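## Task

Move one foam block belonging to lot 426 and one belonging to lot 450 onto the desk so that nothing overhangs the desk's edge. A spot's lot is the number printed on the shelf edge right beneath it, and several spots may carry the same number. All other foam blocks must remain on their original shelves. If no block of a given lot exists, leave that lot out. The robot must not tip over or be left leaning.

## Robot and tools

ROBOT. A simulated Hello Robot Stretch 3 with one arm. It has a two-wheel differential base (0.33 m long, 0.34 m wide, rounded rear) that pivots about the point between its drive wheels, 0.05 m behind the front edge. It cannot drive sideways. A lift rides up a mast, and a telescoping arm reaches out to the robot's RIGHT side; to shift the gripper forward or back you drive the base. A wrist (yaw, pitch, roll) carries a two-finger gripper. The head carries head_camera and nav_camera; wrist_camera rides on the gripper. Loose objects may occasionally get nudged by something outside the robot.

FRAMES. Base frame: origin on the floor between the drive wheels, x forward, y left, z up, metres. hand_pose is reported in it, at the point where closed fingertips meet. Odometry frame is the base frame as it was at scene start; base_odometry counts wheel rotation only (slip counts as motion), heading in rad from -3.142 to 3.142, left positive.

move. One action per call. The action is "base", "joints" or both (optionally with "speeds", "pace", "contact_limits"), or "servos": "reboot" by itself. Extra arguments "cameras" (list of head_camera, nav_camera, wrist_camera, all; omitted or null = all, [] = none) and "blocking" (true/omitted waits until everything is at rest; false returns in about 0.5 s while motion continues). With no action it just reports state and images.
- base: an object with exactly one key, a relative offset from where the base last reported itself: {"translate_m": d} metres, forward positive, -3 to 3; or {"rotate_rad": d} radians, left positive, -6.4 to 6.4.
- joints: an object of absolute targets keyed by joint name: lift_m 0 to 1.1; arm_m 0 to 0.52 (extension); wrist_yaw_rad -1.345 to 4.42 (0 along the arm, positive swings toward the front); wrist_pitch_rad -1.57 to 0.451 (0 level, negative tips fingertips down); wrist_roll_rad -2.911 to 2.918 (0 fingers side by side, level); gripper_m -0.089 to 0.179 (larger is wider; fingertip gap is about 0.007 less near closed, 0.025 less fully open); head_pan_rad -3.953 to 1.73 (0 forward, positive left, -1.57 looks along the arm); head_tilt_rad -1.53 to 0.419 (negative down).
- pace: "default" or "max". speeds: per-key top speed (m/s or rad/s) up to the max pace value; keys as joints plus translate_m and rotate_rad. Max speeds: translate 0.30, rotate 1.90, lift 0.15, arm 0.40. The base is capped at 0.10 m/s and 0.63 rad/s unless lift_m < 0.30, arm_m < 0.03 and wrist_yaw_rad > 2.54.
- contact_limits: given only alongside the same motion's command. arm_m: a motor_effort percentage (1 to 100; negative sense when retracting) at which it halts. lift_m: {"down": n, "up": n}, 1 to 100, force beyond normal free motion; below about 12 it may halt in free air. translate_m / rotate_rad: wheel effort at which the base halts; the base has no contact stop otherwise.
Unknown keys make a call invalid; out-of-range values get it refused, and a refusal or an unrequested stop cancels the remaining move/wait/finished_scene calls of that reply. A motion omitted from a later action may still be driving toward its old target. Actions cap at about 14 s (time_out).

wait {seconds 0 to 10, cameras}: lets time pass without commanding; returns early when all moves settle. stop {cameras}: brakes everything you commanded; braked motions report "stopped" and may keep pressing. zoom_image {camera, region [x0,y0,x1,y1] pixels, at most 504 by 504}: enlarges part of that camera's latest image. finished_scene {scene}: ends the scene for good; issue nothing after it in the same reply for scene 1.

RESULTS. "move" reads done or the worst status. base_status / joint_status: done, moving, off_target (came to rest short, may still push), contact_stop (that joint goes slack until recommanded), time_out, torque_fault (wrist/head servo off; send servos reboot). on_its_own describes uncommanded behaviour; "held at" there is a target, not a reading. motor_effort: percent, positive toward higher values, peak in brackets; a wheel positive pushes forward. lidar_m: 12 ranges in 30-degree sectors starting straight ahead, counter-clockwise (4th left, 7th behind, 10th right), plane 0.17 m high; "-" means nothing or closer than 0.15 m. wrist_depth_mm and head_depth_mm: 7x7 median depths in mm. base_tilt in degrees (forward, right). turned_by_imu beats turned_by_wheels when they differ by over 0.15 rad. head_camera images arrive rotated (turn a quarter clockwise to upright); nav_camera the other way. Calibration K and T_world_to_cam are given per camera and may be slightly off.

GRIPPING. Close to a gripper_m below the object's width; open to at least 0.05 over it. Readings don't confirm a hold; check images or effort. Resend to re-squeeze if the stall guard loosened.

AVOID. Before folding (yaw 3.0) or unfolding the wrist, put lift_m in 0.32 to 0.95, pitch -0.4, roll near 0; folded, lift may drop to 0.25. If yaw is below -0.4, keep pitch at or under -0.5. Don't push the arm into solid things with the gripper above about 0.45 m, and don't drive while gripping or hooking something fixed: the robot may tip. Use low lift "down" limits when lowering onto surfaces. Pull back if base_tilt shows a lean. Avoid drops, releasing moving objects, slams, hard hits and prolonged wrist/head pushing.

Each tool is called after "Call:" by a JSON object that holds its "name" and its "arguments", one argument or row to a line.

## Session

Call:
{"name": "move", "arguments": {
  "joints": {"head_pan_rad": -1.3, "head_tilt_rad": -0.3, "lift_m":0.5},
  "cameras": ["head_camera","nav_camera"]
}}

Call:
{"name": "move", "arguments": {
  "joints": {"head_pan_rad": 0.0},
  "cameras": ["head_camera","nav_camera"]
}}

Call:
{"name": "move", "arguments": {
  "joints": {"head_pan_rad": 1.5},
  "cameras": ["head_camera","nav_camera"]
}}

Call:
{"name": "move", "arguments": {
  "joints": {"head_pan_rad": -2.8},
  "cameras": ["head_camera","nav_camera"]
}}

Scene clock: 2.60 s.
move: done
base_odometry: x=+0.000 y=+0.000 heading=+0.000
turned_by_wheels: +0.000
turned_by_imu: +0.000
base_tilt: forward=-0.3 right=-1.2
lidar_m: 0.84 0.77 0.78 0.96 1.18 1.16 1.57 1.49 1.13 1.38 3.10 1.30
head_depth_mm: 1950 1972 2018 2002 1353 1735 1512 / 2223 2322 2343 2248 1432 1922 1505 / 2650 2733 2835 2660 2090 2002 1553 / 2923 3092 3182 3289 2856 1996 1535 / 2830 2933 3088 3239 2865 1993 1539 / 2698 2809 2935 3077 2819 1979 1524 / 2621 2706 2845 2975 2814 1960 1518
base_status: not commanded
joint_positions: lift_m=+0.500 arm_m=+0.001 wrist_yaw_rad=+2.853 wrist_pitch_rad=-0.338 wrist_roll_rad=+0.000 gripper_m=+0.037 head_pan_rad=-1.304 head_tilt_rad=-0.302
joint_status: all done
measured_speeds: all 0
motor_effort: left_wheel=+0.0(0.5) right_wheel=+0.5(1.2) lift_m=+29.3(32.8) arm_m=-12.8(12.8) wrist_yaw_rad=-0.6(2.2) wrist_pitch_rad=+2.2(2.3) wrist_roll_rad=-0.1(0.3) gripper_m=+0.0(1.0) head_pan_rad=+3.2(6.0) head_tilt_rad=-1.0(6.5)
hand_pose: x=+0.0453 y=+0.0786 z=+0.5311 quat_wxyz=(+0.218, +0.707, +0.018, +0.673) (m; base frame)
wrist_depth_mm: 133 - - - - - - / 136 - - - - - - / 144 - - - - - - / 155 186 - - - - - / 170 181 - 953 159 - - / 815 194 126 808 129 822 - / 719 205 697 712 682 703 697
pictures: head_camera (sideways), nav_camera (sideways)
camera_calibration:
head_camera: T_world_to_cam=[[-0.109734, 0.225542, -0.968034, 1.27605], [0.972863, 0.223971, -0.0580989, 0.0693628], [0.203708, -0.948139, -0.243999, 0.271915], [0, 0, 0, 1]] pos_world=[0.0171555, -0.0455259, 1.30564]
nav_camera: T_world_to_cam=[[0.0881937, -0.257756, 0.962177, -1.20984], [-0.960575, -0.277684, 0.0136587, 0.0382532], [0.26366, -0.925448, -0.272084, 0.305717], [0, 0, 0, 1]] pos_world=[0.06284, -0.0182959, 1.24674]

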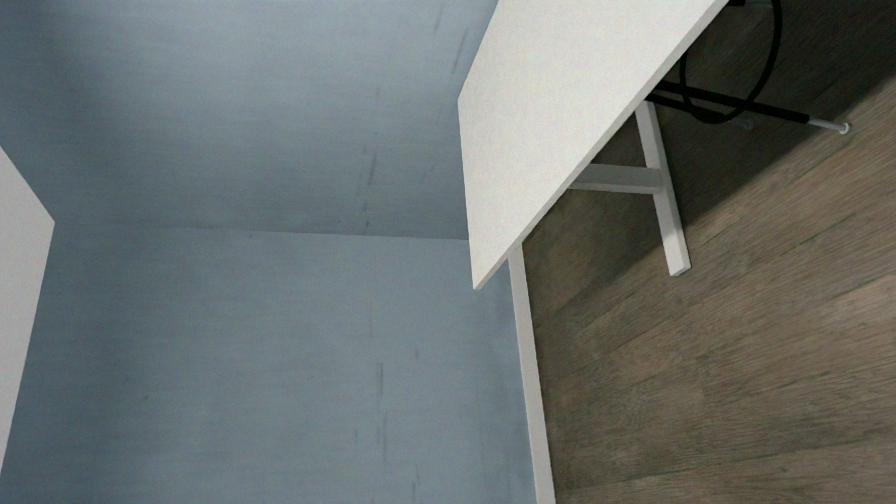

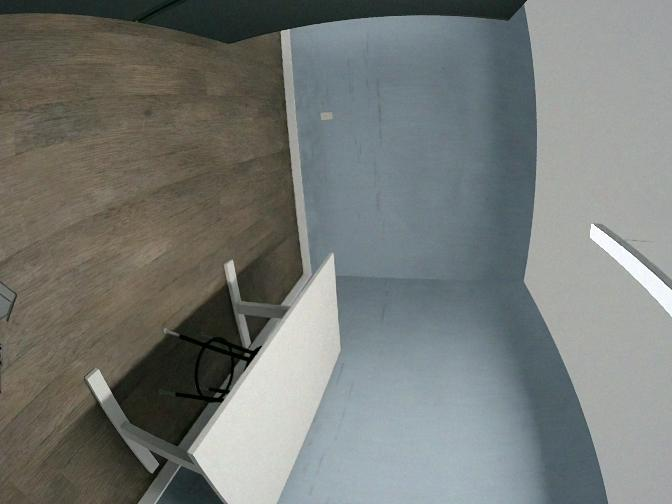

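Scene clock: 3.77 s.
move: done
base_odometry: x=+0.000 y=+0.000 heading=+0.000
turned_by_wheels: +0.000
turned_by_imu: +0.000
base_tilt: forward=-0.3 right=-1.3
lidar_m: 0.84 0.77 0.78 0.96 1.17 1.16 1.58 1.48 1.13 1.38 3.09 1.31
head_depth_mm: 1072 1143 1238 1332 1451 1573 1551 / 968 1030 1100 1177 1275 1375 1450 / 886 941 993 1059 1127 1208 1305 / 815 861 906 958 1019 1088 1162 / 759 796 835 881 928 987 1044 / 707 737 771 809 854 899 953 / 662 693 725 762 798 841 877
base_status: not commanded
joint_positions: lift_m=+0.500 arm_m=+0.001 wrist_yaw_rad=+2.853 wrist_pitch_rad=-0.338 wrist_roll_rad=+0.000 gripper_m=+0.037 head_pan_rad=+0.033 head_tilt_rad=-0.302
joint_status: all done
measured_speeds: all 0
motor_effort: left_wheel=-0.5(0.5) right_wheel=+0.8(1.1) lift_m=+29.0(30.0) arm_m=-11.9(13.0) wrist_yaw_rad=+0.4(1.9) wrist_pitch_rad=+2.1(2.3) wrist_roll_rad=+0.0(0.3) gripper_m=+0.4(0.8) head_pan_rad=-2.9(4.8) head_tilt_rad=+0.7(1.6)
hand_pose: x=+0.0453 y=+0.0786 z=+0.5311 quat_wxyz=(+0.218, +0.707, +0.018, +0.673) (m; base frame)
wrist_depth_mm: 133 - - - - - - / 136 - - - - - - / 144 - - - - - - / 155 186 - - - - - / 171 181 - 952 159 - - / 807 193 126 799 128 823 - / 715 205 691 713 686 702 699
pictures: head_camera (sideways), nav_camera (sideways)
camera_calibration:
head_camera: T_world_to_cam=[[-0.244831, -0.0544292, -0.968037, 1.27689], [0.00770633, 0.998282, -0.0580789, 0.0752159], [0.969535, -0.0216795, -0.243991, 0.267186], [0, 0, 0, 1]] pos_world=[0.0529977, 0.000206161, 1.30564]
nav_camera: T_world_to_cam=[[0.271163, 0.0260154, 0.962182, -1.21097], [0.0474234, -0.998782, 0.0136401, 0.0321188], [0.961364, 0.0419313, -0.272066, 0.301415], [0, 0, 0, 1]] pos_world=[0.0370769, 0.0509448, 1.24674]

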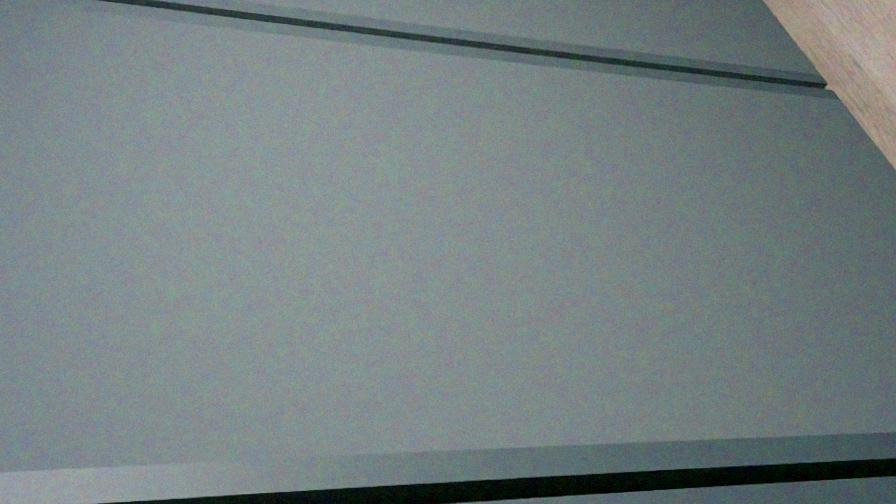

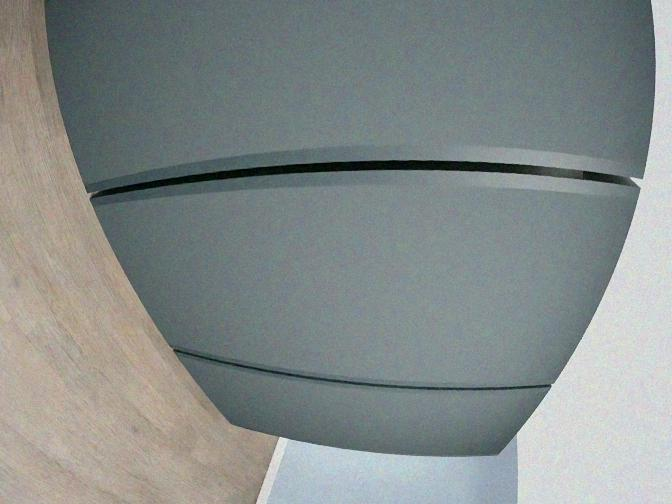

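Scene clock: 6.03 s.
move: done
base_odometry: x=+0.000 y=+0.000 heading=+0.000
turned_by_wheels: +0.000
turned_by_imu: +0.000
base_tilt: forward=-0.3 right=-1.3
lidar_m: 0.84 0.77 0.78 0.96 1.17 1.16 1.57 1.48 1.13 1.38 3.08 1.31
head_depth_mm: 730 751 773 796 824 851 883 / 798 821 848 883 910 946 981 / 886 907 937 975 1013 1061 1107 / 974 1015 1049 1095 1148 1207 1268 / 1094 1143 1197 1259 1321 1394 1432 / 1168 1219 1290 1350 1434 1542 1473 / 1315 1347 1490 1513 1583 1693 1424
base_status: not commanded
joint_positions: lift_m=+0.500 arm_m=+0.001 wrist_yaw_rad=+2.853 wrist_pitch_rad=-0.338 wrist_roll_rad=+0.000 gripper_m=+0.037 head_pan_rad=+1.508 head_tilt_rad=-0.302
joint_status: all done
measured_speeds: translate_m=+0.000 rotate_rad=+0.000 lift_m=+0.000 arm_m=+0.000 wrist_yaw_rad=+0.000 wrist_pitch_rad=+0.000 wrist_roll_rad=+0.000 head_pan_rad=-0.024 head_tilt_rad=+0.000
motor_effort: left_wheel=+0.0(0.8) right_wheel=+0.6(1.5) lift_m=+29.2(30.0) arm_m=-12.2(12.9) wrist_yaw_rad=+1.1(2.2) wrist_pitch_rad=+2.2(2.2) wrist_roll_rad=-0.1(0.3) gripper_m=+0.4(1.2) head_pan_rad=-2.9(7.0) head_tilt_rad=+4.5(4.6)
hand_pose: x=+0.0453 y=+0.0786 z=+0.5311 quat_wxyz=(+0.218, +0.707, +0.018, +0.673) (m; base frame)
wrist_depth_mm: 133 - - - - - - / 136 - - - - - - / 145 - - - - - - / 156 185 - - - - - / 171 180 - 944 159 - - / 816 193 126 790 128 822 - / 721 205 692 705 684 704 714
pictures: head_camera (sideways), nav_camera (sideways)
camera_calibration:
head_camera: T_world_to_cam=[[0.0307608, -0.248905, -0.968039, 1.2752], [-0.992964, 0.103193, -0.0580862, 0.0813413], [0.114353, 0.963015, -0.243979, 0.272449], [0, 0, 0, 1]] pos_world=[0.0103874, 0.0466371, 1.30564]
nav_camera: T_world_to_cam=[[0.0000326522, 0.272408, 0.962182, -1.2093], [0.998738, -0.0483267, 0.0136481, 0.0263564], [0.0502169, 0.960967, -0.272066, 0.307027], [0, 0, 0, 1]] pos_world=[-0.0417016, 0.0356538, 1.24674]

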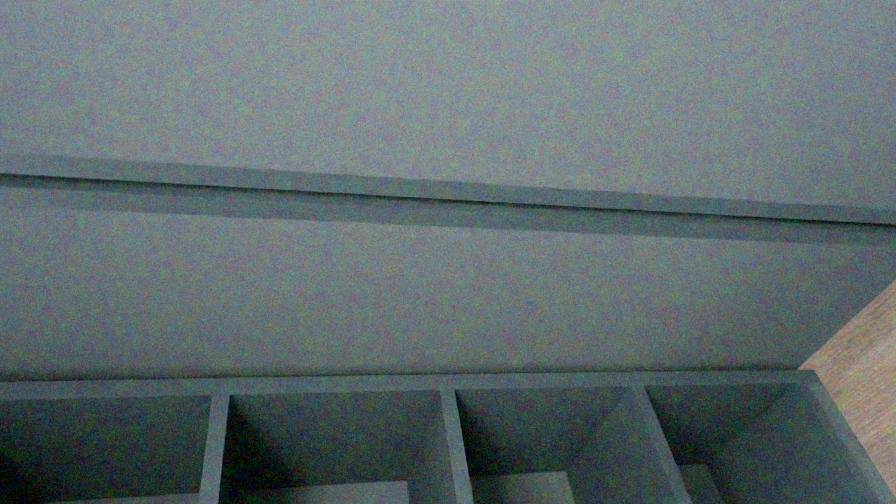

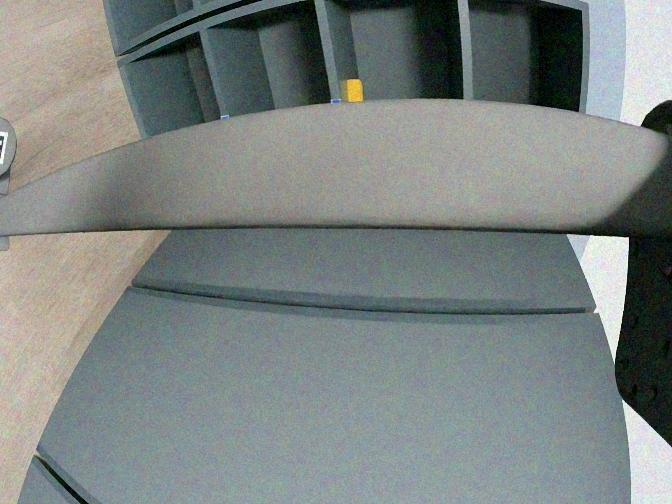

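Scene clock: 9.40 s.
move: done
base_odometry: x=+0.000 y=+0.000 heading=+0.000
turned_by_wheels: +0.000
turned_by_imu: +0.000
base_tilt: forward=-0.4 right=-1.2
lidar_m: 0.84 0.77 0.78 0.96 1.17 1.17 1.58 1.49 1.13 1.38 3.09 1.31
head_depth_mm: 1581 1663 1754 1887 2008 2037 1560 / 1497 1591 1667 1779 1873 1951 1564 / 1435 1508 1589 1674 1776 1855 1547 / 1385 1447 1515 1609 1700 1787 1544 / 1322 1393 1455 1532 1611 1710 1529 / 1283 1332 1396 1474 1538 1639 1526 / 1234 1289 1342 1416 1491 1566 1528
base_status: not commanded
joint_positions: lift_m=+0.500 arm_m=+0.001 wrist_yaw_rad=+2.853 wrist_pitch_rad=-0.338 wrist_roll_rad=+0.000 gripper_m=+0.037 head_pan_rad=-2.808 head_tilt_rad=-0.300
joint_status: all done
measured_speeds: translate_m=+0.000 rotate_rad=+0.000 lift_m=+0.000 arm_m=+0.000 wrist_yaw_rad=+0.000 wrist_pitch_rad=+0.000 wrist_roll_rad=+0.000 head_pan_rad=+0.024 head_tilt_rad=+0.000
motor_effort: left_wheel=-0.2(0.9) right_wheel=+0.2(1.3) lift_m=+29.5(30.3) arm_m=-11.9(12.8) wrist_yaw_rad=-1.0(2.2) wrist_pitch_rad=+2.1(2.3) wrist_roll_rad=-0.1(0.3) gripper_m=+0.5(1.0) head_pan_rad=+3.5(6.2) head_tilt_rad=+5.1(6.5)
hand_pose: x=+0.0453 y=+0.0786 z=+0.5311 quat_wxyz=(+0.218, +0.707, +0.018, +0.673) (m; base frame)
wrist_depth_mm: 133 - - - - - - / 136 - - - - - - / 144 - - - - - - / 156 186 - - - - - / 171 181 - 955 160 - - / 806 194 126 804 128 819 - / 724 205 689 718 678 705 705
pictures: head_camera (sideways), nav_camera (sideways)
camera_calibration:
head_camera: T_world_to_cam=[[0.216242, 0.123878, -0.968449, 1.27463], [0.287901, -0.955903, -0.0579886, 0.073365], [-0.932927, -0.266278, -0.242371, 0.276748], [0, 0, 0, 1]] pos_world=[-0.0385643, -0.0140766, 1.30574]
nav_camera: T_world_to_cam=[[-0.249716, -0.104535, 0.96266, -1.20844], [-0.340805, 0.940035, 0.0136729, 0.0344575], [-0.906363, -0.324665, -0.270367, 0.310686], [0, 0, 0, 1]] pos_world=[-0.00842975, -0.0578473, 1.24685]

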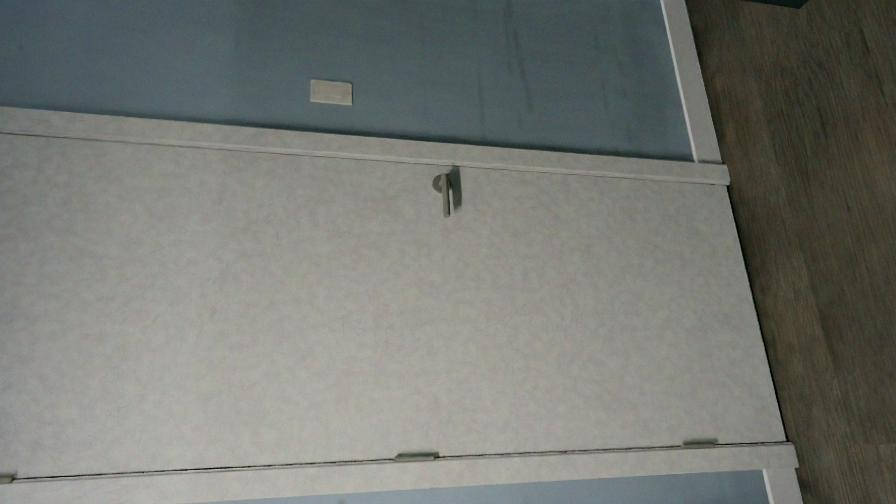

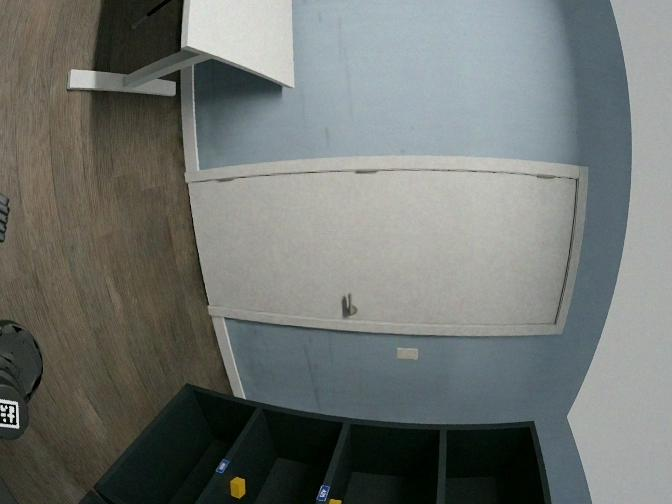

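Call:
{"name": "move", "arguments": {
  "base": {"rotate_rad": 2.195},
  "pace": "max",
  "joints": {"head_pan_rad": 0.05, "lift_m":0.32,"wrist_pitch_rad":-0.4,"wrist_yaw_rad":3.0},
  "cameras": ["head_camera","nav_camera"]
}}

Call:
{"name": "zoom_image", "arguments": {
  "camera": "head_camera",
  "region": [360, 0, 660, 252]
}}

Call:
{"name": "zoom_image", "arguments": {
  "camera": "head_camera",
  "region": [360, 252, 660, 504]
}}

Scene clock: 29.83 s.
move: done
base_odometry: x=+0.000 y=+0.000 heading=+2.195
turned_by_wheels: +2.195
turned_by_imu: +2.159
base_tilt: forward=-0.3 right=-1.4
lidar_m: 1.16 1.62 1.57 1.48 1.54 1.33 3.09 1.18 0.82 0.77 0.79 1.05
head_depth_mm: 1391 1447 1545 1564 1663 1571 1472 / 1394 1438 1532 1530 1671 1693 1476 / 1393 1434 1526 1487 1654 1677 1456 / 1387 1426 1518 1465 1645 1669 1456 / 1363 1199 1488 1323 1519 1368 1409 / 989 1033 1115 1150 1215 1280 1389 / 1366 1414 1498 1549 1619 1657 1421
base_status: done
joint_positions: lift_m=+0.320 arm_m=+0.001 wrist_yaw_rad=+2.997 wrist_pitch_rad=-0.414 wrist_roll_rad=+0.000 gripper_m=+0.037 head_pan_rad=+0.050 head_tilt_rad=-0.299
joint_status: all done
measured_speeds: all 0
motor_effort: left_wheel=-8.0(13.2) right_wheel=+8.6(13.0) lift_m=+29.0(29.9) arm_m=-12.1(13.0) wrist_yaw_rad=+2.1(5.2) wrist_pitch_rad=+2.1(4.4) wrist_roll_rad=-0.3(0.4) gripper_m=+0.2(1.1) head_pan_rad=-2.9(6.0) head_tilt_rad=+3.3(5.9)
hand_pose: x=+0.0111 y=+0.0770 z=+0.3336 quat_wxyz=(+0.195, +0.700, +0.095, +0.680) (m; base frame)
wrist_depth_mm: - 136 - - - - - / - 148 - - - - - / - 161 943 994 962 972 954 / 799 186 719 787 781 774 765 / 658 640 206 622 623 632 635 / 565 557 128 535 128 545 540 / 485 499 264 317 465 476 475
pictures: head_camera (sideways), nav_camera (sideways)
camera_calibration:
head_camera: T_world_to_cam=[[-0.241528, -0.0585463, -0.968626, 1.27764], [-0.00949765, 0.998273, -0.05797, 0.0751579], [0.970347, -0.00480172, -0.241667, 0.264135], [0, 0, 0, 1]] pos_world=[0.0529974, 0.00104127, 1.30574]
nav_camera: T_world_to_cam=[[0.268373, 0.0306286, 0.962828, -1.21183], [0.0647715, -0.997806, 0.0136873, 0.0319147], [0.961135, 0.0586905, -0.269768, 0.298437], [0, 0, 0, 1]] pos_world=[0.0363167, 0.0514459, 1.24685]

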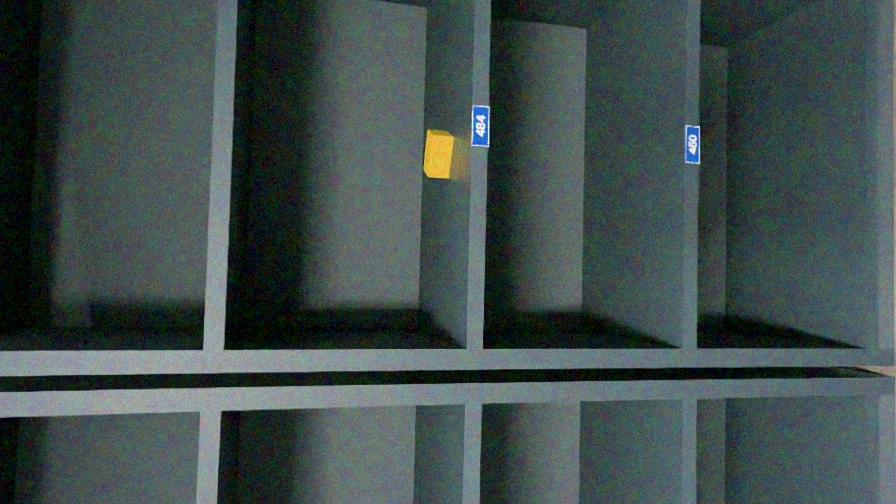

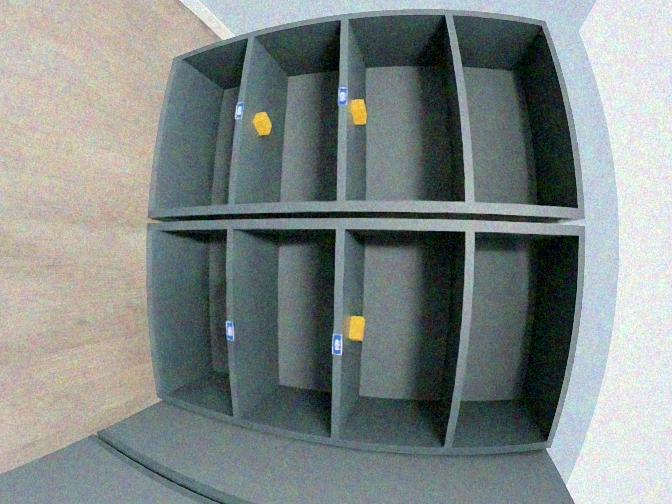

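Scaled by 1.680 from the camera's 896x504 image, which has a finer 1280x720 frame.

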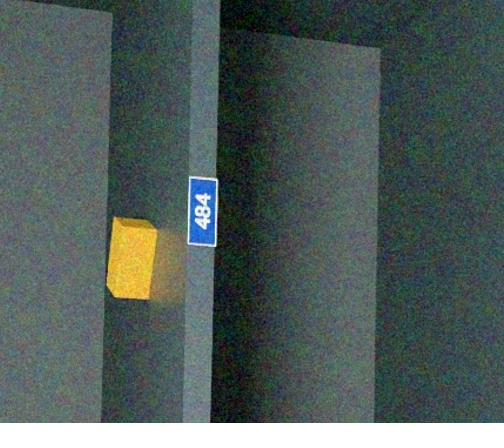

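Scaled by 1.680 from the camera's 896x504 image, which has a finer 1280x720 frame.

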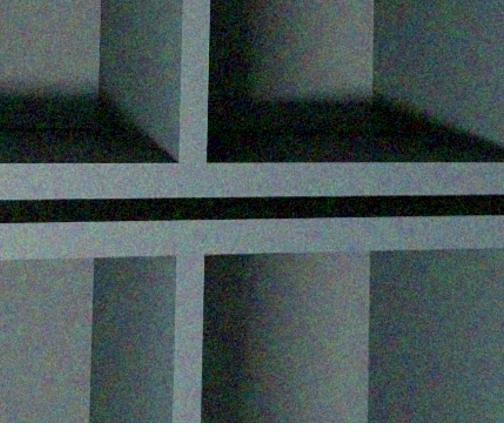

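Call:
{"name": "zoom_image", "arguments": {
  "camera": "head_camera",
  "region": [650, 100, 740, 190]
}}

Call:
{"name": "move", "arguments": {
  "joints": {"head_pan_rad": 0.55},
  "cameras": ["head_camera"]
}}

Call:
{"name": "zoom_image", "arguments": {
  "camera": "head_camera",
  "region": [400, 100, 760, 300]
}}

Scaled by 5.600 from the camera's 896x504 image, which has a finer 1280x720 frame.

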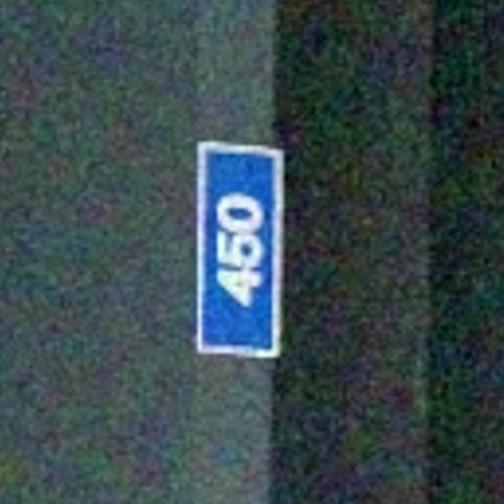

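Scene clock: 37.03 s.
move: done
base_odometry: x=+0.000 y=+0.000 heading=+2.195
turned_by_wheels: +0.000
turned_by_imu: +0.000
base_tilt: forward=-0.3 right=-1.2
lidar_m: 1.16 1.62 1.57 1.48 1.54 1.33 3.07 1.18 0.82 0.77 0.79 1.05
head_depth_mm: 1064 1019 1050 1096 1238 1220 1435 / 1407 1454 1530 1522 1617 1269 1340 / 1477 1535 1614 1638 1713 1743 1457 / 1543 1614 1708 1702 1745 1816 1489 / 1567 1670 1775 1805 1706 1891 1528 / 1389 1472 1544 1603 1636 1717 1529 / 1714 1771 1873 1938 2066 1973 1522
base_status: not commanded
joint_positions: lift_m=+0.320 arm_m=+0.001 wrist_yaw_rad=+2.997 wrist_pitch_rad=-0.414 wrist_roll_rad=+0.000 gripper_m=+0.037 head_pan_rad=+0.559 head_tilt_rad=-0.299
joint_status: all done
measured_speeds: all 0
motor_effort: left_wheel=-8.0(8.4) right_wheel=+8.9(9.7) lift_m=+27.5(28.8) arm_m=-11.4(12.0) wrist_yaw_rad=+0.8(2.9) wrist_pitch_rad=+2.1(2.2) wrist_roll_rad=-0.2(0.3) gripper_m=+0.6(0.8) head_pan_rad=+2.3(5.8) head_tilt_rad=+1.2(2.3)
hand_pose: x=+0.0111 y=+0.0770 z=+0.3336 quat_wxyz=(+0.195, +0.700, +0.095, +0.680) (m; base frame)
wrist_depth_mm: - 137 - - - - - / - 147 - - - - - / - 162 951 979 984 986 950 / 805 185 727 779 788 769 760 / 662 636 206 627 614 631 635 / 561 559 129 534 128 545 542 / 484 498 264 321 468 472 474
pictures: head_camera (sideways)
camera_calibration:
head_camera: T_world_to_cam=[[-0.182518, -0.168694, -0.968622, 1.27726], [-0.494085, 0.867479, -0.0579786, 0.0780729], [0.85004, 0.467999, -0.241679, 0.264948], [0, 0, 0, 1]] pos_world=[0.0464815, 0.0237448, 1.30574]

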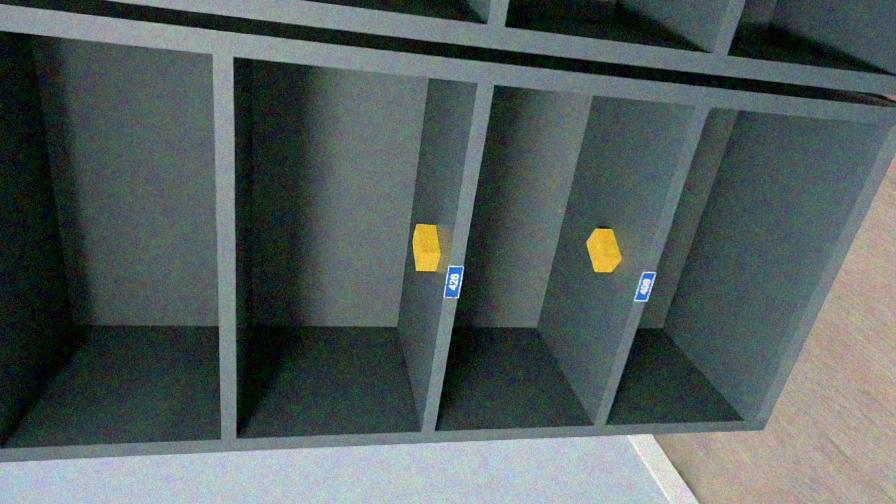

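Scaled by 1.400 from the camera's 896x504 image, which has a finer 1280x720 frame.

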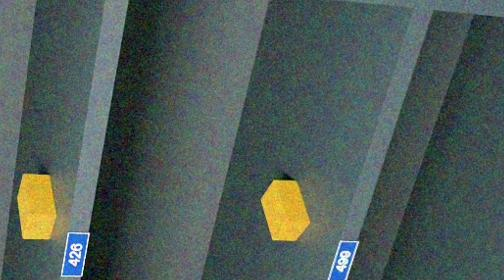

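Call:
{"name": "move", "arguments": {
  "base": {"rotate_rad": 0.839},
  "pace": "max",
  "joints": {"head_pan_rad": 0.0, "lift_m":0.29},
  "cameras": []
}}

Call:
{"name": "move", "arguments": {
  "base": {"translate_m": 0.98},
  "pace": "max",
  "cameras": []
}}

Call:
{"name": "move", "arguments": {
  "base": {"rotate_rad": 0.782},
  "joints": {"head_pan_rad": -1.571, "lift_m":0.5},
  "cameras": ["head_camera","nav_camera"]
}}

Call:
{"name": "move", "arguments": {
  "joints": {"wrist_yaw_rad": 0.0, "wrist_pitch_rad":-0.4,"gripper_m":0.179,"lift_m":0.95},
  "cameras": ["wrist_camera","head_camera"]
}}

Scene clock: 60.27 s.
move: done
base_odometry: x=+0.000 y=+0.000 heading=+3.033
turned_by_wheels: +0.839
turned_by_imu: +0.824
base_tilt: forward=-0.2 right=-1.3
lidar_m: 1.57 1.48 1.13 1.38 2.04 1.62 0.91 0.78 0.77 0.88 1.36 1.16
head_depth_mm: 1446 1497 1574 1556 1651 1399 1469 / 1531 1621 1705 1736 1747 1759 1463 / 1453 1528 1700 1728 1743 1895 1539 / 1399 1460 1522 1619 1699 1798 1536 / 1732 1817 1910 1989 2112 2010 1524 / 1571 1643 1702 1788 1882 1878 1520 / 1419 1473 1526 1603 1677 1740 1512
base_status: done
joint_positions: lift_m=+0.290 arm_m=+0.001 wrist_yaw_rad=+2.997 wrist_pitch_rad=-0.414 wrist_roll_rad=+0.000 gripper_m=+0.037 head_pan_rad=-0.006 head_tilt_rad=-0.299
joint_status: all done
measured_speeds: all 0
motor_effort: left_wheel=-6.1(15.0) right_wheel=+6.3(14.3) lift_m=+28.8(29.8) arm_m=-12.2(12.9) wrist_yaw_rad=+1.6(4.5) wrist_pitch_rad=+2.2(2.3) wrist_roll_rad=+0.1(0.3) gripper_m=+0.2(1.0) head_pan_rad=+3.0(5.8) head_tilt_rad=-1.6(1.6)
hand_pose: x=+0.0111 y=+0.0770 z=+0.3035 quat_wxyz=(+0.195, +0.700, +0.095, +0.680) (m; base frame)
wrist_depth_mm: - 137 - - - - - / - 147 - - - - - / 955 162 891 920 911 920 902 / 744 185 682 719 725 716 707 / 613 591 205 583 578 591 590 / 524 523 129 314 129 510 496 / 456 290 261 282 434 440 443
pictures: none
No camera images: "cameras" was empty.

Scene clock: 64.90 s.
move: done
base_odometry: x=-0.974 y=+0.106 heading=+3.033
turned_by_wheels: +0.000
turned_by_imu: +0.000
base_tilt: forward=-0.3 right=-1.2
lidar_m: 0.60 0.82 0.82 0.94 1.62 3.02 1.70 1.44 1.44 0.63 0.85 0.82
head_depth_mm: 644 633 821 878 733 504 928 / 574 614 687 742 729 549 894 / 514 544 590 631 649 698 793 / 508 527 553 583 610 648 691 / 946 992 1038 1089 1151 1228 1302 / 863 897 936 984 1033 1089 1144 / 788 818 851 891 931 974 1019
base_status: done
joint_positions: lift_m=+0.290 arm_m=+0.001 wrist_yaw_rad=+2.998 wrist_pitch_rad=-0.414 wrist_roll_rad=+0.000 gripper_m=+0.037 head_pan_rad=+0.000 head_tilt_rad=-0.299
joint_status: not commanded
measured_speeds: all 0
motor_effort: left_wheel=+1.0(14.1) right_wheel=+6.7(13.6) lift_m=+28.2(28.9) arm_m=-10.8(12.5) wrist_yaw_rad=+0.2(3.3) wrist_pitch_rad=+2.2(2.4) wrist_roll_rad=-0.1(0.3) gripper_m=+0.2(1.1) head_pan_rad=+3.8(4.3) head_tilt_rad=-2.7(3.7)
hand_pose: x=+0.0110 y=+0.0770 z=+0.3035 quat_wxyz=(+0.195, +0.700, +0.096, +0.680) (m; base frame)
wrist_depth_mm: - 137 - - - - - / - 148 - - - - - / 894 162 887 933 884 - - / 750 186 677 732 719 715 691 / 613 592 206 585 580 591 591 / 519 523 129 312 128 511 505 / 460 292 260 281 433 444 441
pictures: none
No camera images: "cameras" was empty.

Scene clock: 67.63 s.
move: done
base_odometry: x=-0.974 y=+0.106 heading=-2.469
turned_by_wheels: +0.782
turned_by_imu: +0.768
base_tilt: forward=-0.2 right=-1.2
lidar_m: 0.82 0.84 1.15 1.22 2.12 1.51 1.44 0.68 0.63 0.90 0.60 0.62
head_depth_mm: 380 625 863 907 737 529 931 / 380 640 855 905 730 524 927 / 385 656 848 896 724 520 918 / 391 672 846 889 618 495 915 / 368 690 842 885 709 512 912 / 367 711 832 875 705 510 910 / 370 733 829 871 697 486 906
base_status: done
joint_positions: lift_m=+0.500 arm_m=+0.001 wrist_yaw_rad=+2.998 wrist_pitch_rad=-0.414 wrist_roll_rad=+0.000 gripper_m=+0.037 head_pan_rad=-1.575 head_tilt_rad=-0.300
joint_status: all done
measured_speeds: all 0
motor_effort: left_wheel=-7.6(13.0) right_wheel=+8.5(12.0) lift_m=+28.0(32.1) arm_m=-11.9(12.7) wrist_yaw_rad=+1.6(2.8) wrist_pitch_rad=+2.2(2.3) wrist_roll_rad=-0.1(0.3) gripper_m=+0.6(1.0) head_pan_rad=+3.6(5.9) head_tilt_rad=-2.3(3.8)
hand_pose: x=+0.0110 y=+0.0770 z=+0.5135 quat_wxyz=(+0.195, +0.700, +0.096, +0.680) (m; base frame)
wrist_depth_mm: - 137 - - - - - / - 148 - - - - - / - 161 - - - - - / - 186 - - - - 980 / 907 878 205 858 858 884 887 / 776 779 129 752 129 752 737 / 685 688 263 665 648 676 654
pictures: head_camera (sideways), nav_camera (sideways)
camera_calibration:
head_camera: T_world_to_cam=[[-0.0453361, 0.244952, -0.968475, 1.27626], [0.997319, -0.0446425, -0.0579776, 0.0689939], [-0.0574368, -0.968507, -0.242272, 0.271264], [0, 0, 0, 1]] pos_world=[0.00463218, -0.0468216, 1.30574]
nav_camera: T_world_to_cam=[[0.0160029, -0.270257, 0.962655, -1.21007], [-0.999851, -0.0104918, 0.0136758, 0.0384277], [0.00640405, -0.962731, -0.270385, 0.305097], [0, 0, 0, 1]] pos_world=[0.0558328, -0.0329006, 1.24685]

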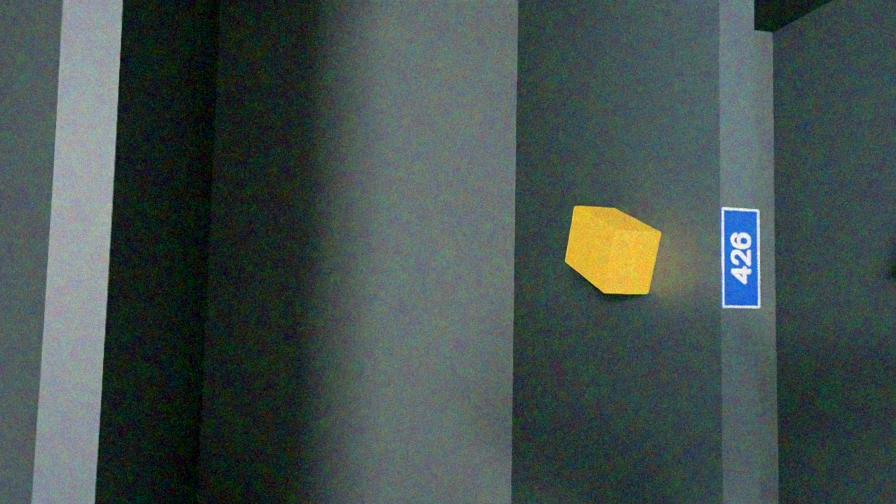

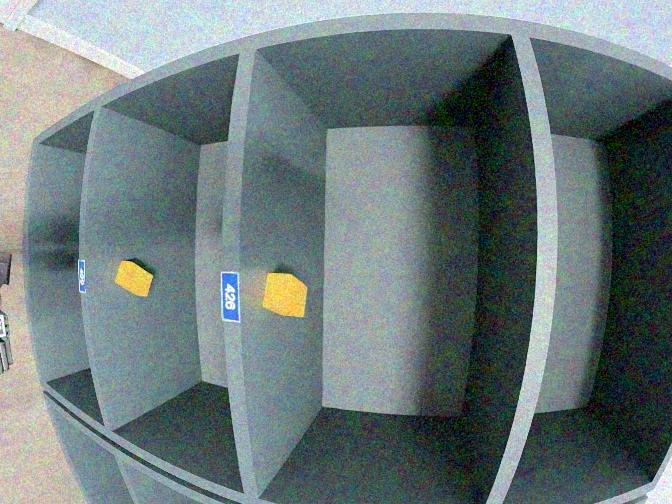

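Scene clock: 72.57 s.
move: done
base_odometry: x=-0.974 y=+0.106 heading=-2.469
turned_by_wheels: +0.000
turned_by_imu: +0.000
base_tilt: forward=-0.3 right=-1.2
lidar_m: 0.82 0.85 1.15 1.22 2.12 1.51 1.44 0.68 0.63 0.90 0.60 0.62
head_depth_mm: 378 628 861 903 738 529 965 / 380 640 851 898 730 524 926 / 385 654 850 894 722 519 988 / 392 673 848 888 617 494 1017 / 369 692 838 882 709 512 913 / 367 713 834 874 704 510 907 / 371 732 828 872 696 506 904
base_status: not commanded
joint_positions: lift_m=+0.950 arm_m=+0.001 wrist_yaw_rad=+0.003 wrist_pitch_rad=-0.414 wrist_roll_rad=+0.000 gripper_m=+0.179 head_pan_rad=-1.571 head_tilt_rad=-0.300
joint_status: all done
measured_speeds: all 0
motor_effort: left_wheel=-8.4(8.4) right_wheel=+9.7(9.8) lift_m=+29.7(33.6) arm_m=-10.5(12.9) wrist_yaw_rad=-3.9(6.0) wrist_pitch_rad=+2.1(4.8) wrist_roll_rad=-0.2(0.4) gripper_m=+0.7(83.5) head_pan_rad=+3.7(4.1) head_tilt_rad=-3.3(4.0)
hand_pose: x=-0.0209 y=-0.3704 z=+0.9635 quat_wxyz=(+0.693, +0.147, -0.691, -0.145) (m; base frame)
wrist_depth_mm: - - - - - - - / - - - - - - - / - - - 225 - - - / - - - - - 774 - / - 143 - - - - - / - 126 - - - - - / - - - 568 - - 105
pictures: head_camera (sideways), wrist_camera
camera_calibration:
head_camera: T_world_to_cam=[[-0.0462445, 0.244801, -0.96847, 1.27625], [0.997474, -0.0410195, -0.057998, 0.0690826], [-0.0539242, -0.968705, -0.242286, 0.271264], [0, 0, 0, 1]] pos_world=[0.00473944, -0.0468199, 1.30574]
wrist_camera: T_world_to_cam=[[-0.998888, -0.0398148, -0.0252661, -0.00461478], [-0.00240057, 0.578051, -0.815997, 1.0328], [0.0470938, -0.815029, -0.577504, 0.421678], [0, 0, 0, 1]] pos_world=[-0.0219888, -0.253514, 1.08616]

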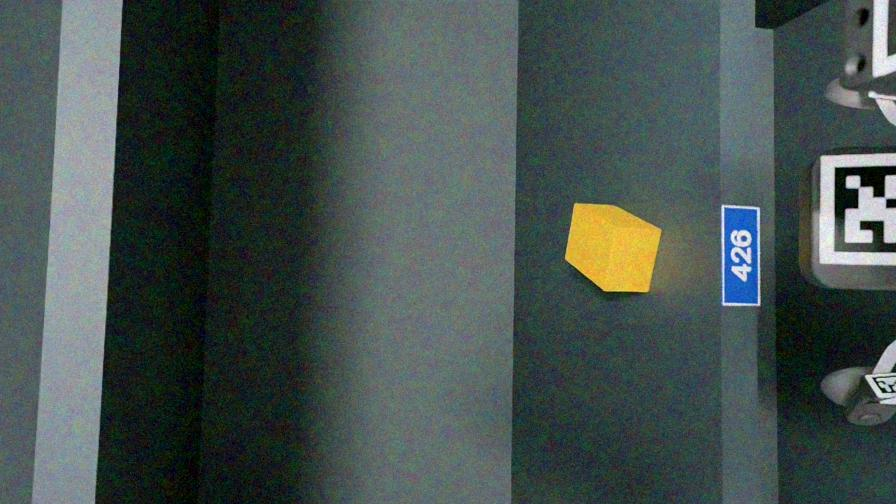

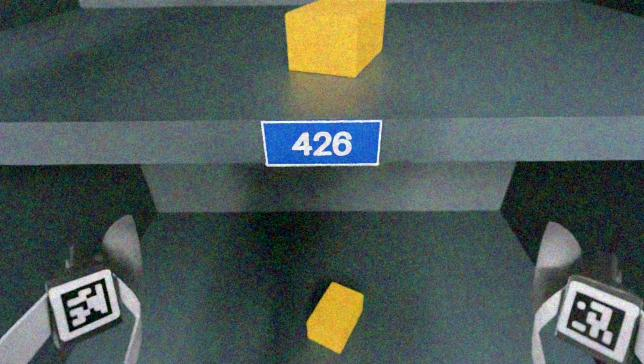

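Call:
{"name": "move", "arguments": {
  "joints": {"lift_m":1.09,"wrist_pitch_rad":-0.45},
  "cameras": ["wrist_camera"]
}}

Call:
{"name": "zoom_image", "arguments": {
  "camera": "wrist_camera",
  "region": [200, 30, 450, 230]
}}

Scene clock: 87.50 s.
move: done
base_odometry: x=-0.974 y=+0.106 heading=-2.469
turned_by_wheels: +0.000
turned_by_imu: +0.000
base_tilt: forward=-0.3 right=-1.1
lidar_m: 0.82 0.85 1.15 1.22 2.12 1.51 1.44 0.68 0.64 0.90 0.60 0.62
head_depth_mm: 378 627 856 - - - - / 380 641 853 - - - - / 386 655 849 - - - - / 392 672 845 883 - 541 - / 369 691 840 879 709 538 911 / 366 711 833 875 703 471 911 / 371 733 830 869 696 506 907
base_status: not commanded
joint_positions: lift_m=+1.090 arm_m=+0.001 wrist_yaw_rad=+0.003 wrist_pitch_rad=-0.462 wrist_roll_rad=+0.000 gripper_m=+0.179 head_pan_rad=-1.571 head_tilt_rad=-0.300
joint_status: all done
measured_speeds: all 0
motor_effort: left_wheel=-8.0(8.2) right_wheel=+9.0(9.9) lift_m=+28.4(31.8) arm_m=-8.6(9.7) wrist_yaw_rad=-3.7(4.6) wrist_pitch_rad=+1.8(3.8) wrist_roll_rad=+0.0(0.3) gripper_m=+0.6(1.1) head_pan_rad=+3.7(3.9) head_tilt_rad=-3.1(4.1)
hand_pose: x=-0.0209 y=-0.3642 z=+1.0930 quat_wxyz=(+0.689, +0.163, -0.688, -0.161) (m; base frame)
wrist_depth_mm: - - - - - - - / - - - - - - - / - - - - - - - / - - - - - - - / - 142 - - - - - / - 126 - - - - - / - - - 679 - - 105
pictures: wrist_camera
camera_calibration:
wrist_camera: T_world_to_cam=[[-0.998897, -0.0384752, -0.0269204, 0.00116346], [-0.00249914, 0.616033, -0.787716, 1.11785], [0.0468914, -0.78678, -0.61545, 0.553284], [0, 0, 0, 1]] pos_world=[-0.0219884, -0.253274, 1.2211]

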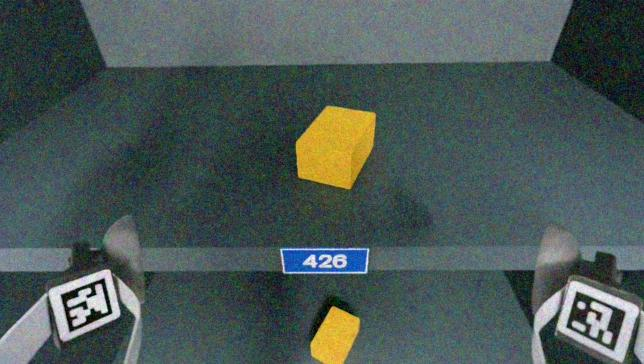

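Scaled by 2.016.

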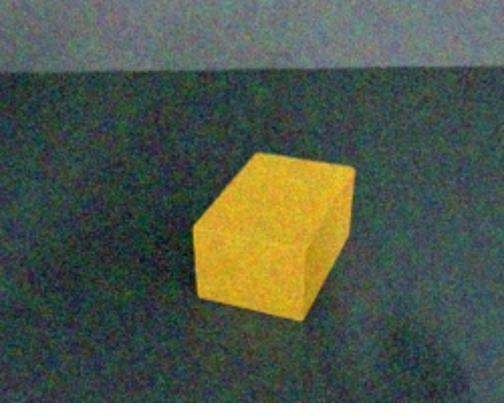

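Call:
{"name": "move", "arguments": {
  "base": {"translate_m": 0.081},
  "joints": {"lift_m":1.095,"wrist_yaw_rad":-0.37},
  "cameras": []
}}

Call:
{"name": "move", "arguments": {
  "joints": {"arm_m":0.12},
  "contact_limits": {"arm_m":35},
  "cameras": ["wrist_camera"]
}}

Scene clock: 105.77 s.
move: done
base_odometry: x=-1.038 y=+0.056 heading=-2.469
turned_by_wheels: +0.000
turned_by_imu: +0.001
base_tilt: forward=-0.5 right=-1.3
lidar_m: 0.74 0.76 1.00 1.21 2.24 1.60 1.52 0.69 0.72 0.90 0.55 0.80
head_depth_mm: 376 624 850 - - - - / 381 639 840 - - - - / 385 656 837 - - - - / 390 672 839 884 714 475 - / 366 688 838 878 709 491 940 / 364 709 828 873 702 489 909 / 371 734 827 870 697 486 902
base_status: done
joint_positions: lift_m=+1.095 arm_m=+0.001 wrist_yaw_rad=-0.367 wrist_pitch_rad=-0.462 wrist_roll_rad=+0.000 gripper_m=+0.179 head_pan_rad=-1.571 head_tilt_rad=-0.300
joint_status: all done
measured_speeds: all 0
motor_effort: left_wheel=+0.2(6.7) right_wheel=+10.6(14.5) lift_m=+29.5(30.4) arm_m=-6.7(7.7) wrist_yaw_rad=-3.6(5.4) wrist_pitch_rad=+1.8(1.9) wrist_roll_rad=+0.2(0.3) gripper_m=+0.5(1.3) head_pan_rad=+3.4(4.0) head_tilt_rad=-3.3(3.6)
hand_pose: x=-0.1000 y=-0.3496 z=+1.0980 quat_wxyz=(+0.647, +0.034, -0.706, -0.285) (m; base frame)
wrist_depth_mm: - - - - - - - / - - - - - - - / - - - - - - - / - - - - - - - / - 143 - 320 - - - / - 139 311 - - - - / - - - 665 - 720 105
pictures: none
No camera images: "cameras" was empty.

Scene clock: 107.90 s.
move: done
base_odometry: x=-1.038 y=+0.056 heading=-2.469
turned_by_wheels: +0.000
turned_by_imu: +0.000
base_tilt: forward=-0.3 right=-1.1
lidar_m: 0.74 0.77 1.00 1.20 2.24 1.60 1.52 0.69 0.72 0.90 0.55 0.80
head_depth_mm: 377 624 - - - 528 930 / 380 638 - - - 501 931 / 385 656 834 - - 482 923 / 389 671 834 883 - 493 918 / 365 694 838 879 710 492 910 / 365 713 833 875 702 488 906 / 371 733 827 866 697 485 905
base_status: not commanded
joint_positions: lift_m=+1.095 arm_m=+0.120 wrist_yaw_rad=-0.367 wrist_pitch_rad=-0.462 wrist_roll_rad=+0.000 gripper_m=+0.179 head_pan_rad=-1.571 head_tilt_rad=-0.300
joint_status: all done
measured_speeds: all 0
motor_effort: left_wheel=+0.3(1.0) right_wheel=+10.1(11.4) lift_m=+28.7(30.0) arm_m=+12.7(15.3) wrist_yaw_rad=-3.6(4.1) wrist_pitch_rad=+1.7(1.9) wrist_roll_rad=-0.1(0.3) gripper_m=+1.1(1.1) head_pan_rad=+3.2(4.0) head_tilt_rad=-3.6(4.2)
contact_limits: arm_m 35 (drawing in: default 31, maximum 55; extending or still: default 39, maximum 69)
hand_pose: x=-0.1001 y=-0.4690 z=+1.0979 quat_wxyz=(+0.647, +0.034, -0.706, -0.285) (m; base frame)
wrist_depth_mm: - - - - - - - / - - - - - - - / - - - - - - - / - - - - - - - / - 142 - - - - - / - 126 - - - - - / - - - - - - 105
pictures: wrist_camera
camera_calibration:
wrist_camera: T_world_to_cam=[[-0.945128, 0.325586, -0.0269626, 0.0943419], [0.220669, 0.575348, -0.787578, 1.18912], [-0.240911, -0.750312, -0.615624, 0.466077], [0, 0, 0, 1]] pos_world=[-0.0609539, -0.365173, 1.226]

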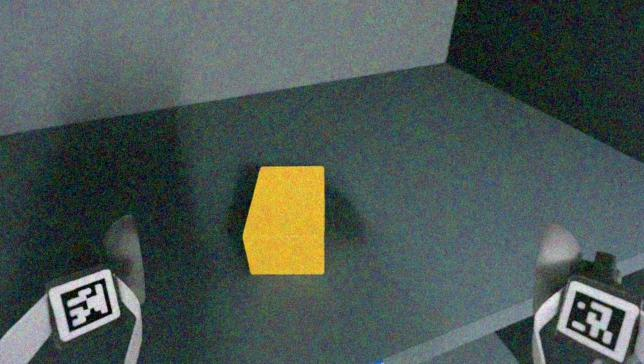

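Call:
{"name": "move", "arguments": {
  "joints": {"arm_m":0.23},
  "contact_limits": {"arm_m":35},
  "cameras": ["wrist_camera"]
}}

Call:
{"name": "move", "arguments": {
  "joints": {"lift_m":1.025},
  "contact_limits": {"lift_m":{"down":15}},
  "cameras": ["wrist_camera"]
}}

Scene clock: 119.73 s.
move: done
base_odometry: x=-1.038 y=+0.056 heading=-2.469
turned_by_wheels: +0.000
turned_by_imu: +0.000
base_tilt: forward=-0.4 right=-1.1
lidar_m: 0.74 0.76 1.00 1.21 2.24 1.59 1.52 0.69 0.72 0.90 0.55 0.80
head_depth_mm: 376 627 - 903 691 527 929 / 380 641 301 321 648 502 926 / 387 659 306 296 559 498 921 / 389 674 828 318 636 494 919 / 366 693 834 877 709 491 910 / 365 711 831 876 702 489 907 / 371 733 828 869 697 484 909
base_status: not commanded
joint_positions: lift_m=+1.095 arm_m=+0.230 wrist_yaw_rad=-0.367 wrist_pitch_rad=-0.462 wrist_roll_rad=+0.000 gripper_m=+0.179 head_pan_rad=-1.571 head_tilt_rad=-0.300
joint_status: all done
measured_speeds: all 0
motor_effort: left_wheel=+0.6(0.9) right_wheel=+10.5(11.3) lift_m=+28.1(29.0) arm_m=+13.1(14.6) wrist_yaw_rad=-1.8(4.6) wrist_pitch_rad=+1.7(1.9) wrist_roll_rad=-0.1(0.3) gripper_m=+0.8(1.1) head_pan_rad=+3.3(3.8) head_tilt_rad=-3.2(3.8)
contact_limits: arm_m 35 (drawing in: default 31, maximum 55; extending or still: default 39, maximum 69)
hand_pose: x=-0.1001 y=-0.5790 z=+1.0979 quat_wxyz=(+0.647, +0.034, -0.706, -0.285) (m; base frame)
wrist_depth_mm: 334 - - - - 518 - / - - - - - - - / - - - - - - - / - - - - - - - / - 142 - - - - - / - 126 - - - - - / - - - 195 - - 105
pictures: wrist_camera
camera_calibration:
wrist_camera: T_world_to_cam=[[-0.945128, 0.325586, -0.0269626, 0.130156], [0.220669, 0.575348, -0.787578, 1.25241], [-0.240911, -0.750312, -0.615624, 0.383543], [0, 0, 0, 1]] pos_world=[-0.0609539, -0.475173, 1.226]

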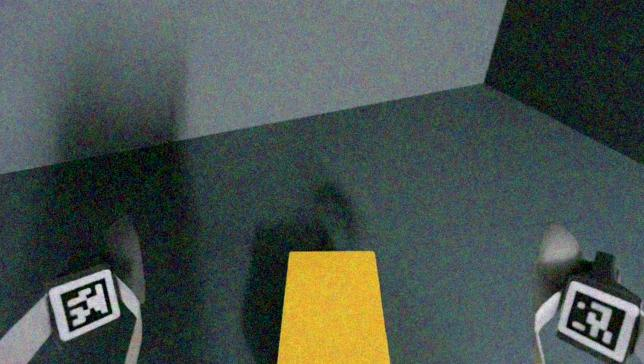

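Scene clock: 121.20 s.
move: done
base_odometry: x=-1.038 y=+0.056 heading=-2.469
turned_by_wheels: +0.000
turned_by_imu: +0.000
base_tilt: forward=-0.2 right=-1.3
lidar_m: 0.74 0.76 1.00 1.21 2.24 1.59 1.52 0.69 0.72 0.90 0.55 0.80
head_depth_mm: 377 628 857 880 651 528 933 / 381 641 850 334 314 500 926 / 385 657 845 323 297 480 924 / 389 675 843 867 333 479 917 / 365 693 836 882 708 491 910 / 365 712 831 875 703 486 905 / 372 733 825 865 696 485 907
base_status: not commanded
joint_positions: lift_m=+1.025 arm_m=+0.230 wrist_yaw_rad=-0.367 wrist_pitch_rad=-0.462 wrist_roll_rad=+0.000 gripper_m=+0.179 head_pan_rad=-1.571 head_tilt_rad=-0.300
joint_status: all done
measured_speeds: all 0
motor_effort: left_wheel=+0.3(0.9) right_wheel=+11.2(11.6) lift_m=+24.0(28.9) arm_m=+12.0(12.8) wrist_yaw_rad=-2.7(4.0) wrist_pitch_rad=+1.7(1.9) wrist_roll_rad=+0.0(0.3) gripper_m=+0.9(1.0) head_pan_rad=+3.2(3.7) head_tilt_rad=-3.1(3.7)
contact_limits: arm_m 35 (drawing in: default 31, maximum 55; extending or still: default 39, maximum 69); lift_m down 15 (down: maximum 72; up: maximum 65)
hand_pose: x=-0.1000 y=-0.5790 z=+1.0279 quat_wxyz=(+0.647, +0.034, -0.706, -0.285) (m; base frame)
wrist_depth_mm: 333 - - - - - - / - - - - - - - / - - - - - - - / - - - 186 - - - / - 142 - 162 161 - - / - 126 - 139 - - - / - 166 166 148 160 164 107
pictures: wrist_camera
camera_calibration:
wrist_camera: T_world_to_cam=[[-0.945127, 0.325593, -0.026919, 0.128222], [0.220654, 0.575401, -0.787544, 1.19726], [-0.24093, -0.750269, -0.61567, 0.340521], [0, 0, 0, 1]] pos_world=[-0.0609539, -0.475173, 1.156]

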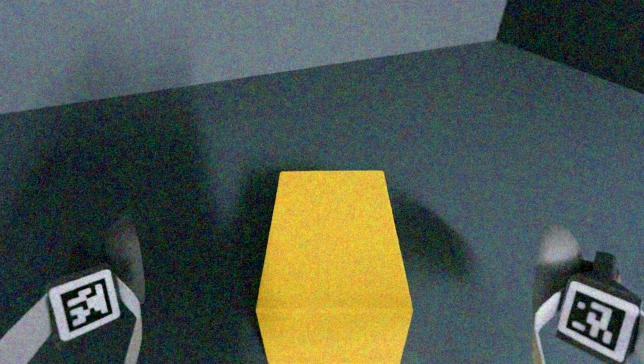

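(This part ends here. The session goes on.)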